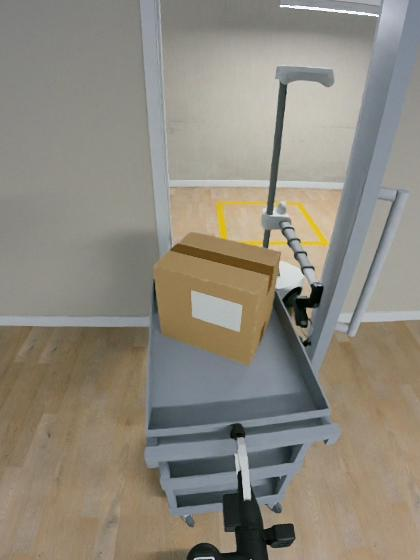

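move:
  blocking: false
  r2: {"base":{"rotate_rad":0.1},"pace":"slow"}
  cameras: []

wait:
  seconds: 2
  cameras: []

move:
  blocking: false
  r2: {"base":{"translate_m":0.5,"strafe_m":-0.085},"pace":"slow"}
  cameras: []

wait:
  seconds: 6
  cameras: ["r2_head_camera","r1_head_right_camera"]

Scene clock: 558.80 s.
move: r2 moving
r1: as last shown
r1.base_tilt: forward=-1.5 right=+1.3
r1.lidar_m: 0.48 0.32 0.31 0.83 2.20 2.69 2.57 2.71 2.69 0.77 0.77 0.96
r1.motor_effort: lift_m=+23(23) arm_m=+6(6) wheel_0=-19(19) wheel_1=-10(10) wheel_2=-22(22)
r1.servo_current: wrist_yaw_rad=98(117) wrist_pitch_rad=46(46) wrist_roll_rad=46(72) gripper_m=39(46)
r1.contact_limits: arm_m 1; rotate_rad 1
r1.wrist_depth_mm: - 129 172 283 554 473 508 / - 128 172 279 661 - 668 / - 128 171 273 1308 - - / 105 132 170 273 741 - - / - 121 168 270 473 - - / 103 121 167 192 184 1118 - / - 119 155 179 179 - -
r2.base_odometry: x=-0.997 y=-2.597 heading=-1.995
r2.turned_by_wheels: +0.091
r2.turned_by_imu: +0.089
r2.base_tilt: forward=-0.7 right=+0.1
r2.lidar_m: 0.38 0.40 2.08 2.04 2.22 3.30 4.20 3.48 2.71 2.70 2.16 0.42
r2.base_status: rotate_rad moving
r2.joint_positions: lift_m=+0.688 arm_m=+0.000 wrist_yaw_rad=-0.003 wrist_pitch_rad=+0.008 wrist_roll_rad=+1.569 gripper_m=-0.034
r2.joint_status: not commanded
r2.measured_speeds: translate_m=-0.002 strafe_m=+0.000 rotate_rad=+0.145 lift_m=+0.000 arm_m=+0.000 wrist_yaw_rad=+0.022 wrist_pitch_rad=+0.000 wrist_roll_rad=+0.000
r2.motor_effort: lift_m=+21(21) arm_m=+4(4) wheel_0=-3(14) wheel_1=-6(7) wheel_2=-6(13)
r2.servo_current: wrist_yaw_rad=46(65) wrist_pitch_rad=59(59) wrist_roll_rad=52(59) gripper_m=91(98)
r2.hand_pose: x=+0.4590 y=-0.0882 z=+0.8637 quat_wxyz=(+0.708, +0.706, +0.002, -0.004) (m; r2's base frame)
r2.wrist_depth_mm: - - - 156 213 1499 - / - - 597 158 218 798 - / - 500 452 161 220 820 - / - 496 477 163 224 842 - / - 539 539 166 229 - - / - - 185 168 178 - - / - - - - 235 - 473
pictures: none
No camera images: "cameras" was empty.

Scene clock: 559.20 s.
earlier move: r2 done
r1.base_odometry: x=-0.216 y=+1.230 heading=-2.738
r1.turned_by_wheels: +0.000
r1.turned_by_imu: +0.000
r1.base_tilt: forward=-1.6 right=+1.3
r1.lidar_m: 0.47 0.35 0.30 0.83 2.19 2.70 2.59 2.72 2.71 0.78 0.77 0.97
r1.base_status: not commanded
r1.joint_positions: lift_m=+0.350 arm_m=+0.549 wrist_yaw_rad=-0.018 wrist_pitch_rad=+0.002 wrist_roll_rad=+0.000 gripper_m=+0.000
r1.joint_status: not commanded
r1.measured_speeds: all 0
r1.motor_effort: lift_m=+23(23) arm_m=+5(6) wheel_0=-19(19) wheel_1=-10(10) wheel_2=-22(22)
r1.servo_current: wrist_yaw_rad=104(117) wrist_pitch_rad=46(46) wrist_roll_rad=46(72) gripper_m=46(46)
r1.contact_limits: arm_m 1; rotate_rad 1
r1.hand_pose: x=+1.0062 y=-0.0926 z=+0.5273 quat_wxyz=(+1.000, +0.000, +0.001, -0.009) (m; r1's base frame)
r1.wrist_depth_mm: - 128 172 282 569 480 512 / - 128 170 278 676 - 683 / - 128 171 274 1308 - - / 105 133 169 271 1336 - - / - 121 168 270 473 - - / 103 121 167 191 184 1098 - / - 120 155 179 179 - -
r2.base_odometry: x=-0.997 y=-2.597 heading=-1.986
r2.turned_by_wheels: +0.008
r2.turned_by_imu: +0.008
r2.base_tilt: forward=-0.7 right=+0.1
r2.lidar_m: 0.39 0.43 2.08 2.04 2.22 3.31 4.18 3.45 2.72 2.70 2.16 0.42
r2.base_status: done
r2.joint_positions: lift_m=+0.688 arm_m=+0.000 wrist_yaw_rad=+0.000 wrist_pitch_rad=+0.008 wrist_roll_rad=+1.569 gripper_m=-0.034
r2.joint_status: not commanded
r2.measured_speeds: all 0
r2.motor_effort: lift_m=+21(21) arm_m=+4(4) wheel_0=-3(14) wheel_1=-4(7) wheel_2=-3(13)
r2.servo_current: wrist_yaw_rad=46(65) wrist_pitch_rad=46(59) wrist_roll_rad=39(59) gripper_m=91(98)
r2.hand_pose: x=+0.4593 y=-0.0874 z=+0.8637 quat_wxyz=(+0.708, +0.706, +0.003, -0.003) (m; r2's base frame)
r2.wrist_depth_mm: - - - 154 212 1464 - / - - 574 157 215 - - / - 462 445 160 220 820 - / - 500 477 162 224 831 - / - 539 544 166 228 - - / - - 184 168 178 - - / - - - - 236 - 492
wait: 0.40 of 2 s (r2 has come to rest)
pictures: none
No camera images: "cameras" was empty.

Scene clock: 559.70 s.
move: r2 moving
r1: as last shown
r1.lidar_m: 0.51 0.33 0.29 0.80 2.18 2.68 2.58 2.72 2.71 0.79 0.79 0.97
r1.motor_effort: lift_m=+23(23) arm_m=+6(6) wheel_0=-18(19) wheel_1=-10(10) wheel_2=-22(22)
r1.servo_current: wrist_yaw_rad=85(111) wrist_pitch_rad=39(52) wrist_roll_rad=20(59) gripper_m=39(46)
r1.contact_limits: arm_m 1; rotate_rad 1
r1.wrist_depth_mm: - 128 172 282 559 484 512 / - 128 171 281 723 - 668 / - 128 171 274 1308 - - / 105 133 170 273 732 - - / - 121 168 271 469 - - / 103 121 167 191 183 1138 - / - 120 154 178 179 - -
r2.base_odometry: x=-1.004 y=-2.607 heading=-1.986
r2.turned_by_wheels: +0.000
r2.turned_by_imu: +0.000
r2.base_tilt: forward=-0.7 right=+0.1
r2.lidar_m: 0.38 0.44 2.09 2.05 2.24 3.34 4.20 3.44 2.76 2.69 2.13 0.41
r2.base_status: translate_m moving; strafe_m moving
r2.joint_positions: lift_m=+0.688 arm_m=+0.000 wrist_yaw_rad=+0.000 wrist_pitch_rad=+0.008 wrist_roll_rad=+1.569 gripper_m=-0.034
r2.joint_status: not commanded
r2.measured_speeds: translate_m=+0.048 strafe_m=-0.008 rotate_rad=+0.000 lift_m=+0.000 arm_m=+0.000 wrist_yaw_rad=+0.000 wrist_pitch_rad=+0.000 wrist_roll_rad=+0.000
r2.motor_effort: lift_m=+21(21) arm_m=+4(4) wheel_0=+10(11) wheel_1=+5(6) wheel_2=-12(12)
r2.servo_current: wrist_yaw_rad=46(59) wrist_pitch_rad=46(52) wrist_roll_rad=52(59) gripper_m=98(98)
r2.hand_pose: x=+0.4593 y=-0.0874 z=+0.8637 quat_wxyz=(+0.708, +0.706, +0.003, -0.003) (m; r2's base frame)
r2.wrist_depth_mm: - - - 154 212 1499 - / - - 591 157 216 798 - / - 496 449 160 220 809 - / - 496 480 162 223 820 - / - 521 539 166 227 - - / - - 186 167 178 - - / - - - - 235 - 496
pictures: none
No camera images: "cameras" was empty.

Scene clock: 565.53 s.
earlier move: r2 done
r1.base_odometry: x=-0.216 y=+1.230 heading=-2.738
r1.turned_by_wheels: +0.000
r1.turned_by_imu: +0.000
r1.base_tilt: forward=-1.6 right=+1.3
r1.lidar_m: 0.50 0.32 0.28 0.83 2.17 2.70 2.58 2.71 2.72 0.79 0.57 0.61
r1.base_status: not commanded
r1.joint_positions: lift_m=+0.350 arm_m=+0.549 wrist_yaw_rad=-0.018 wrist_pitch_rad=+0.002 wrist_roll_rad=+0.000 gripper_m=+0.000
r1.joint_status: not commanded
r1.measured_speeds: all 0
r1.on_its_own: wrist_yaw_rad is at rest, and its servo_current (111 mA) is outside its rest range (0 to 104 mA)
r1.motor_effort: lift_m=+23(23) arm_m=+5(6) wheel_0=-19(19) wheel_1=-10(10) wheel_2=-22(22)
r1.servo_current: wrist_yaw_rad=111(137) wrist_pitch_rad=39(52) wrist_roll_rad=46(65) gripper_m=39(59)
r1.contact_limits: arm_m 1; rotate_rad 1
r1.hand_pose: x=+1.0062 y=-0.0926 z=+0.5273 quat_wxyz=(+1.000, +0.000, +0.001, -0.009) (m; r1's base frame)
r1.wrist_depth_mm: - 129 173 281 - 798 - / - 128 171 279 - - - / - 128 171 276 - - - / 105 132 169 273 - - - / - 121 168 270 - - - / 103 121 167 192 183 1661 1708 / - 119 154 178 183 759 788
r2.base_odometry: x=-1.277 y=-3.020 heading=-1.986
r2.turned_by_wheels: +0.000
r2.turned_by_imu: +0.003
r2.base_tilt: forward=-0.7 right=+0.1
r2.lidar_m: 0.36 0.39 1.91 2.07 2.28 3.33 - 3.43 2.73 2.67 0.45 0.45
r2.base_status: done
r2.joint_positions: lift_m=+0.688 arm_m=+0.000 wrist_yaw_rad=+0.000 wrist_pitch_rad=+0.008 wrist_roll_rad=+1.569 gripper_m=-0.034
r2.joint_status: not commanded
r2.measured_speeds: all 0
r2.motor_effort: lift_m=+21(21) arm_m=+4(4) wheel_0=+5(13) wheel_1=+4(8) wheel_2=-4(12)
r2.servo_current: wrist_yaw_rad=52(65) wrist_pitch_rad=59(59) wrist_roll_rad=46(59) gripper_m=91(104)
r2.hand_pose: x=+0.4593 y=-0.0874 z=+0.8637 quat_wxyz=(+0.708, +0.706, +0.003, -0.003) (m; r2's base frame)
r2.wrist_depth_mm: - - - 178 241 1229 1042 / - - - 177 238 1618 - / - - 609 175 236 809 - / - 488 466 231 233 842 - / - 508 496 171 231 831 - / - 525 186 169 179 - - / - - - - 227 - -
wait: 5.83 of 6 s (r2 has come to rest)
pictures: r1_head_right_camera, r2_head_camera
Images, in order (width x height): r1_head_right_camera 420x672, r2_head_camera 420x560.

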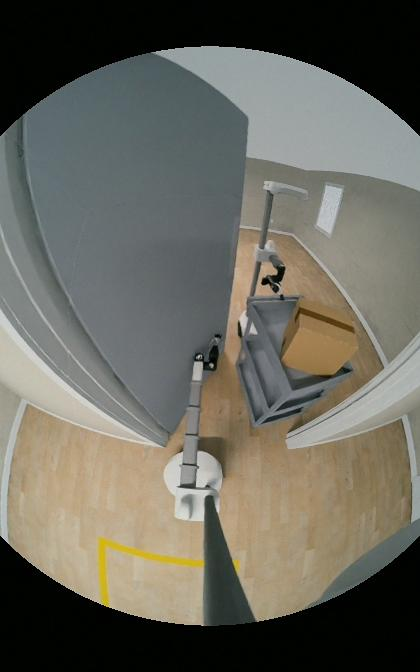

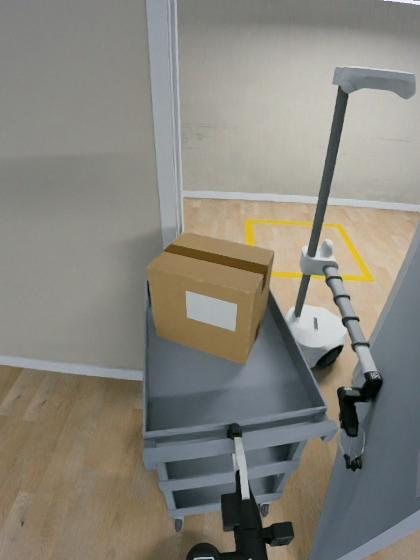

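zoom_image:
  camera: "r2_head_camera"
  region: [90, 200, 290, 460]

zoom_image:
  camera: "r1_head_right_camera"
  region: [190, 260, 400, 480]

Scaled by 1.938 from the camera's 420x560 image, which has a finer 1200x1600 frame.

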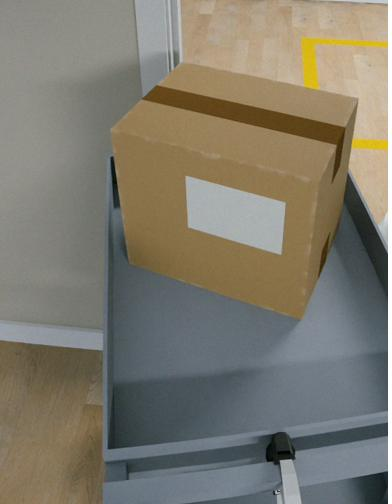

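Scaled by 2.291 from the camera's 420x672 image, which has a finer 600x960 frame.

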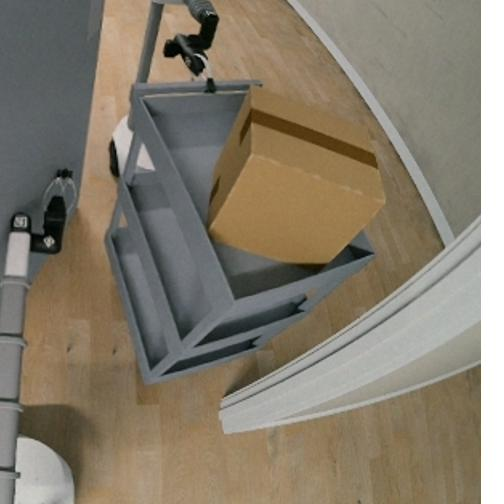

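move:
  blocking: false
  r2: {"base":{"translate_m":-0.5,"strafe_m":-0.1},"pace":"slow"}
  cameras: []

wait:
  seconds: 6.5
  cameras: ["r2_head_camera","r1_head_right_camera"]

Scene clock: 597.63 s.
move: r2 moving
r1.base_odometry: x=-0.216 y=+1.230 heading=-2.738
r1.turned_by_wheels: +0.000
r1.turned_by_imu: +0.000
r1.base_tilt: forward=-1.6 right=+1.3
r1.lidar_m: 0.49 0.32 0.30 0.81 2.20 2.69 2.60 2.74 2.72 0.82 0.57 0.60
r1.base_status: not commanded
r1.joint_positions: lift_m=+0.350 arm_m=+0.549 wrist_yaw_rad=-0.018 wrist_pitch_rad=+0.002 wrist_roll_rad=+0.000 gripper_m=+0.000
r1.joint_status: not commanded
r1.measured_speeds: all 0
r1.motor_effort: lift_m=+23(23) arm_m=+5(6) wheel_0=-18(19) wheel_1=-10(10) wheel_2=-22(22)
r1.servo_current: wrist_yaw_rad=98(117) wrist_pitch_rad=39(46) wrist_roll_rad=72(72) gripper_m=39(46)
r1.contact_limits: arm_m 1; rotate_rad 1
r1.hand_pose: x=+1.0062 y=-0.0926 z=+0.5273 quat_wxyz=(+1.000, +0.000, +0.001, -0.009) (m; r1's base frame)
r1.wrist_depth_mm: - 128 172 283 854 842 - / - 128 171 278 - - - / - 128 171 276 - - - / 105 132 169 273 - - - / - 121 168 268 - - - / 103 121 167 191 183 1661 1756 / - 120 154 178 184 759 750
r2.base_odometry: x=-1.274 y=-3.008 heading=-1.986
r2.turned_by_wheels: +0.000
r2.turned_by_imu: +0.001
r2.base_tilt: forward=-0.6 right=+0.1
r2.lidar_m: 0.40 0.37 1.94 2.08 2.27 3.40 - 3.41 2.71 2.67 0.42 0.41
r2.base_status: translate_m moving; strafe_m moving
r2.joint_positions: lift_m=+0.688 arm_m=+0.000 wrist_yaw_rad=+0.001 wrist_pitch_rad=+0.008 wrist_roll_rad=+1.569 gripper_m=-0.034
r2.joint_status: not commanded
r2.measured_speeds: translate_m=-0.048 strafe_m=-0.010 rotate_rad=+0.002 lift_m=+0.000 arm_m=+0.000 wrist_yaw_rad=+0.001 wrist_pitch_rad=+0.000 wrist_roll_rad=+0.000
r2.motor_effort: lift_m=+21(21) arm_m=+4(4) wheel_0=-4(7) wheel_1=-6(8) wheel_2=+12(12)
r2.servo_current: wrist_yaw_rad=59(59) wrist_pitch_rad=52(59) wrist_roll_rad=52(52) gripper_m=91(98)
r2.hand_pose: x=+0.4594 y=-0.0870 z=+0.8637 quat_wxyz=(+0.708, +0.706, +0.003, -0.002) (m; r2's base frame)
r2.wrist_depth_mm: - - - 178 240 1229 1042 / - - - 176 238 1808 - / - - 603 174 236 798 - / - 480 466 233 233 842 - / - 508 492 171 231 842 - / - 530 185 168 178 - - / - - - - 226 - -
pictures: none
No camera images: "cameras" was empty.

Scene clock: 603.50 s.
earlier move: r2 done
r1.base_odometry: x=-0.217 y=+1.230 heading=-2.736
r1.turned_by_wheels: +0.001
r1.turned_by_imu: +0.001
r1.base_tilt: forward=-1.6 right=+1.3
r1.lidar_m: 0.49 0.32 0.30 0.84 2.18 2.69 2.56 2.74 2.71 0.79 0.77 0.88
r1.base_status: not commanded
r1.joint_positions: lift_m=+0.350 arm_m=+0.549 wrist_yaw_rad=-0.018 wrist_pitch_rad=+0.002 wrist_roll_rad=+0.000 gripper_m=+0.000
r1.joint_status: not commanded
r1.measured_speeds: all 0
r1.on_its_own: wrist_yaw_rad is at rest, and its servo_current (111 mA) is outside its rest range (0 to 104 mA)
r1.motor_effort: lift_m=+23(23) arm_m=+5(6) wheel_0=-14(19) wheel_1=-8(10) wheel_2=-10(22)
r1.servo_current: wrist_yaw_rad=111(124) wrist_pitch_rad=39(52) wrist_roll_rad=46(72) gripper_m=52(52)
r1.contact_limits: arm_m 1; rotate_rad 1
r1.hand_pose: x=+1.0062 y=-0.0926 z=+0.5273 quat_wxyz=(+1.000, +0.000, +0.001, -0.009) (m; r1's base frame)
r1.wrist_depth_mm: - 130 181 298 469 473 508 / - 135 181 297 654 676 - / 107 124 180 291 - - - / 106 134 179 287 - - - / 106 128 178 286 - - 228 / 105 127 176 195 180 - 229 / - 125 159 185 160 - -
r2.base_odometry: x=-1.167 y=-2.523 heading=-1.986
r2.turned_by_wheels: +0.000
r2.turned_by_imu: +0.001
r2.base_tilt: forward=-0.7 right=+0.0
r2.lidar_m: 0.38 0.37 2.25 2.22 2.42 3.68 - 3.20 2.57 2.51 2.09 0.42
r2.base_status: done
r2.joint_positions: lift_m=+0.688 arm_m=+0.000 wrist_yaw_rad=+0.002 wrist_pitch_rad=+0.008 wrist_roll_rad=+1.569 gripper_m=-0.034
r2.joint_status: not commanded
r2.measured_speeds: all 0
r2.motor_effort: lift_m=+21(21) arm_m=+4(4) wheel_0=-2(13) wheel_1=-5(9) wheel_2=+7(14)
r2.servo_current: wrist_yaw_rad=46(65) wrist_pitch_rad=52(59) wrist_roll_rad=39(65) gripper_m=98(104)
r2.hand_pose: x=+0.4595 y=-0.0867 z=+0.8637 quat_wxyz=(+0.708, +0.706, +0.004, -0.002) (m; r2's base frame)
r2.wrist_depth_mm: - - - 179 241 - - / - - - 177 238 1464 - / - - 609 175 237 809 - / - 484 462 232 234 842 - / - 512 496 171 231 854 - / - 530 186 169 178 - - / - - - - 227 - -
wait: 5.87 of 6.5 s (r2 has come to rest)
pictures: r1_head_right_camera, r2_head_camera
Images, in order (width x height): r1_head_right_camera 420x672, r2_head_camera 420x560.

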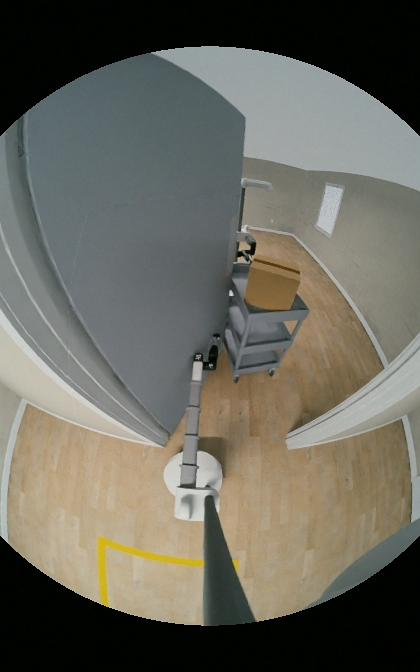

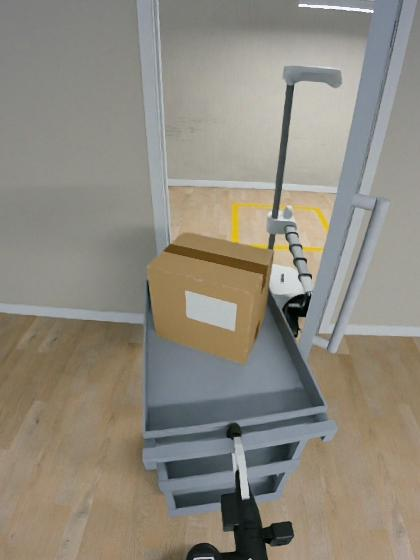

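move:
  blocking: false
  r2: {"base":{"translate_m":0.4,"strafe_m":0.1},"pace":"slow"}
  cameras: []

wait:
  seconds: 6.5
  cameras: ["r2_head_camera","r1_head_right_camera"]

Scene clock: 612.77 s.
move: r2 moving
r1.base_odometry: x=-0.217 y=+1.230 heading=-2.736
r1.turned_by_wheels: +0.000
r1.turned_by_imu: +0.000
r1.base_tilt: forward=-1.6 right=+1.2
r1.lidar_m: 0.50 0.33 0.30 0.83 2.17 2.67 2.57 2.72 2.72 0.80 0.76 0.89
r1.base_status: not commanded
r1.joint_positions: lift_m=+0.350 arm_m=+0.549 wrist_yaw_rad=-0.018 wrist_pitch_rad=+0.002 wrist_roll_rad=+0.000 gripper_m=+0.000
r1.joint_status: not commanded
r1.measured_speeds: all 0
r1.motor_effort: lift_m=+23(23) arm_m=+5(5) wheel_0=-13(15) wheel_1=-8(8) wheel_2=-11(11)
r1.servo_current: wrist_yaw_rad=117(117) wrist_pitch_rad=39(46) wrist_roll_rad=39(59) gripper_m=39(46)
r1.contact_limits: arm_m 1; rotate_rad 1
r1.hand_pose: x=+1.0062 y=-0.0926 z=+0.5273 quat_wxyz=(+1.000, +0.000, +0.001, -0.009) (m; r1's base frame)
r1.wrist_depth_mm: - 129 180 297 466 473 504 / - 134 179 291 654 661 - / 102 133 178 290 - - - / - 133 177 286 - - - / - 127 176 285 - - 227 / 105 126 166 199 180 - 227 / - 124 163 185 161 - -
r2.base_odometry: x=-1.168 y=-2.535 heading=-1.985
r2.turned_by_wheels: +0.000
r2.turned_by_imu: +0.001
r2.base_tilt: forward=-0.7 right=+0.1
r2.lidar_m: 0.38 0.38 2.25 2.20 2.41 3.67 - 3.20 2.57 2.51 2.08 0.44
r2.base_status: translate_m moving; strafe_m moving
r2.joint_positions: lift_m=+0.688 arm_m=+0.000 wrist_yaw_rad=+0.002 wrist_pitch_rad=+0.008 wrist_roll_rad=+1.569 gripper_m=-0.034
r2.joint_status: not commanded
r2.measured_speeds: translate_m=+0.048 strafe_m=+0.012 rotate_rad=+0.000 lift_m=+0.000 arm_m=+0.000 wrist_yaw_rad=+0.000 wrist_pitch_rad=+0.000 wrist_roll_rad=+0.000
r2.motor_effort: lift_m=+21(21) arm_m=+3(4) wheel_0=+13(13) wheel_1=+6(9) wheel_2=-11(11)
r2.servo_current: wrist_yaw_rad=52(59) wrist_pitch_rad=52(59) wrist_roll_rad=39(52) gripper_m=91(91)
r2.hand_pose: x=+0.4595 y=-0.0867 z=+0.8637 quat_wxyz=(+0.708, +0.706, +0.004, -0.002) (m; r2's base frame)
r2.wrist_depth_mm: - - - 177 238 - - / - - - 175 236 1499 - / - - 597 174 235 798 - / - 480 462 231 233 831 - / - 512 496 170 231 831 - / - 530 186 168 179 - - / - - - - 226 - -
pictures: none
No camera images: "cameras" was empty.

Scene clock: 617.63 s.
earlier move: r2 done
r1.base_odometry: x=-0.216 y=+1.230 heading=-2.737
r1.turned_by_wheels: -0.001
r1.turned_by_imu: -0.001
r1.base_tilt: forward=-1.6 right=+1.3
r1.lidar_m: 0.50 0.33 0.29 0.83 2.18 2.68 2.60 2.75 2.70 0.80 0.71 0.59
r1.base_status: not commanded
r1.joint_positions: lift_m=+0.350 arm_m=+0.549 wrist_yaw_rad=-0.018 wrist_pitch_rad=+0.002 wrist_roll_rad=+0.000 gripper_m=+0.000
r1.joint_status: not commanded
r1.measured_speeds: all 0
r1.motor_effort: lift_m=+23(23) arm_m=+5(6) wheel_0=-15(16) wheel_1=-8(8) wheel_2=-18(18)
r1.servo_current: wrist_yaw_rad=104(130) wrist_pitch_rad=39(52) wrist_roll_rad=39(72) gripper_m=39(52)
r1.contact_limits: arm_m 1; rotate_rad 1
r1.hand_pose: x=+1.0062 y=-0.0926 z=+0.5273 quat_wxyz=(+1.000, +0.000, +0.001, -0.009) (m; r1's base frame)
r1.wrist_depth_mm: - 128 172 282 866 866 - / - 128 172 278 1025 - - / - 128 171 277 - - - / 102 133 170 273 891 - - / - 122 168 270 891 - - / 103 121 167 193 183 1756 - / - 120 154 178 741 317 -
r2.base_odometry: x=-1.236 y=-2.929 heading=-1.985
r2.turned_by_wheels: +0.000
r2.turned_by_imu: +0.001
r2.base_tilt: forward=-0.7 right=+0.1
r2.lidar_m: 0.38 0.42 2.06 2.09 2.28 3.43 - 3.42 2.69 2.65 0.48 0.43
r2.base_status: done
r2.joint_positions: lift_m=+0.688 arm_m=+0.000 wrist_yaw_rad=-0.001 wrist_pitch_rad=+0.008 wrist_roll_rad=+1.569 gripper_m=-0.034
r2.joint_status: not commanded
r2.measured_speeds: all 0
r2.motor_effort: lift_m=+21(21) arm_m=+4(4) wheel_0=+4(13) wheel_1=+5(10) wheel_2=-5(12)
r2.servo_current: wrist_yaw_rad=59(65) wrist_pitch_rad=46(59) wrist_roll_rad=52(65) gripper_m=91(98)
r2.hand_pose: x=+0.4592 y=-0.0878 z=+0.8637 quat_wxyz=(+0.708, +0.706, +0.002, -0.003) (m; r2's base frame)
r2.wrist_depth_mm: - - - 165 225 1229 - / - - - 165 226 809 - / - - 508 166 227 831 - / - 480 462 167 228 831 - / - 530 512 168 229 831 - / - - 186 167 179 - - / - - - - 230 - -
wait: 4.87 of 6.5 s (r2 has come to rest)
pictures: r1_head_right_camera, r2_head_camera
Images, in order (width x height): r1_head_right_camera 420x672, r2_head_camera 420x560.

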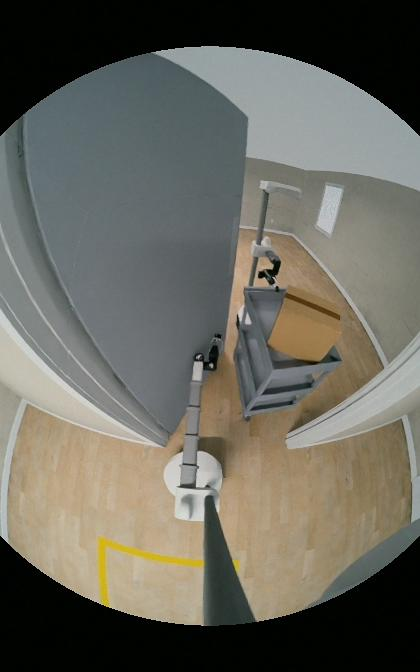

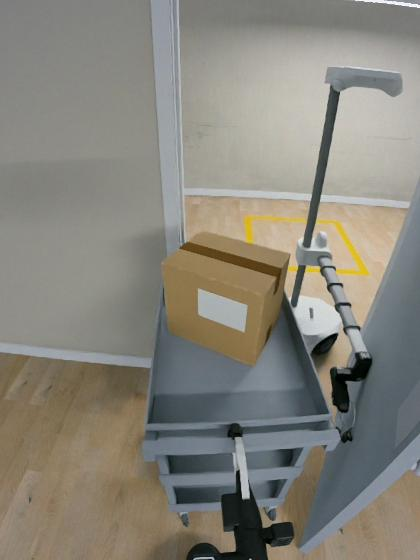

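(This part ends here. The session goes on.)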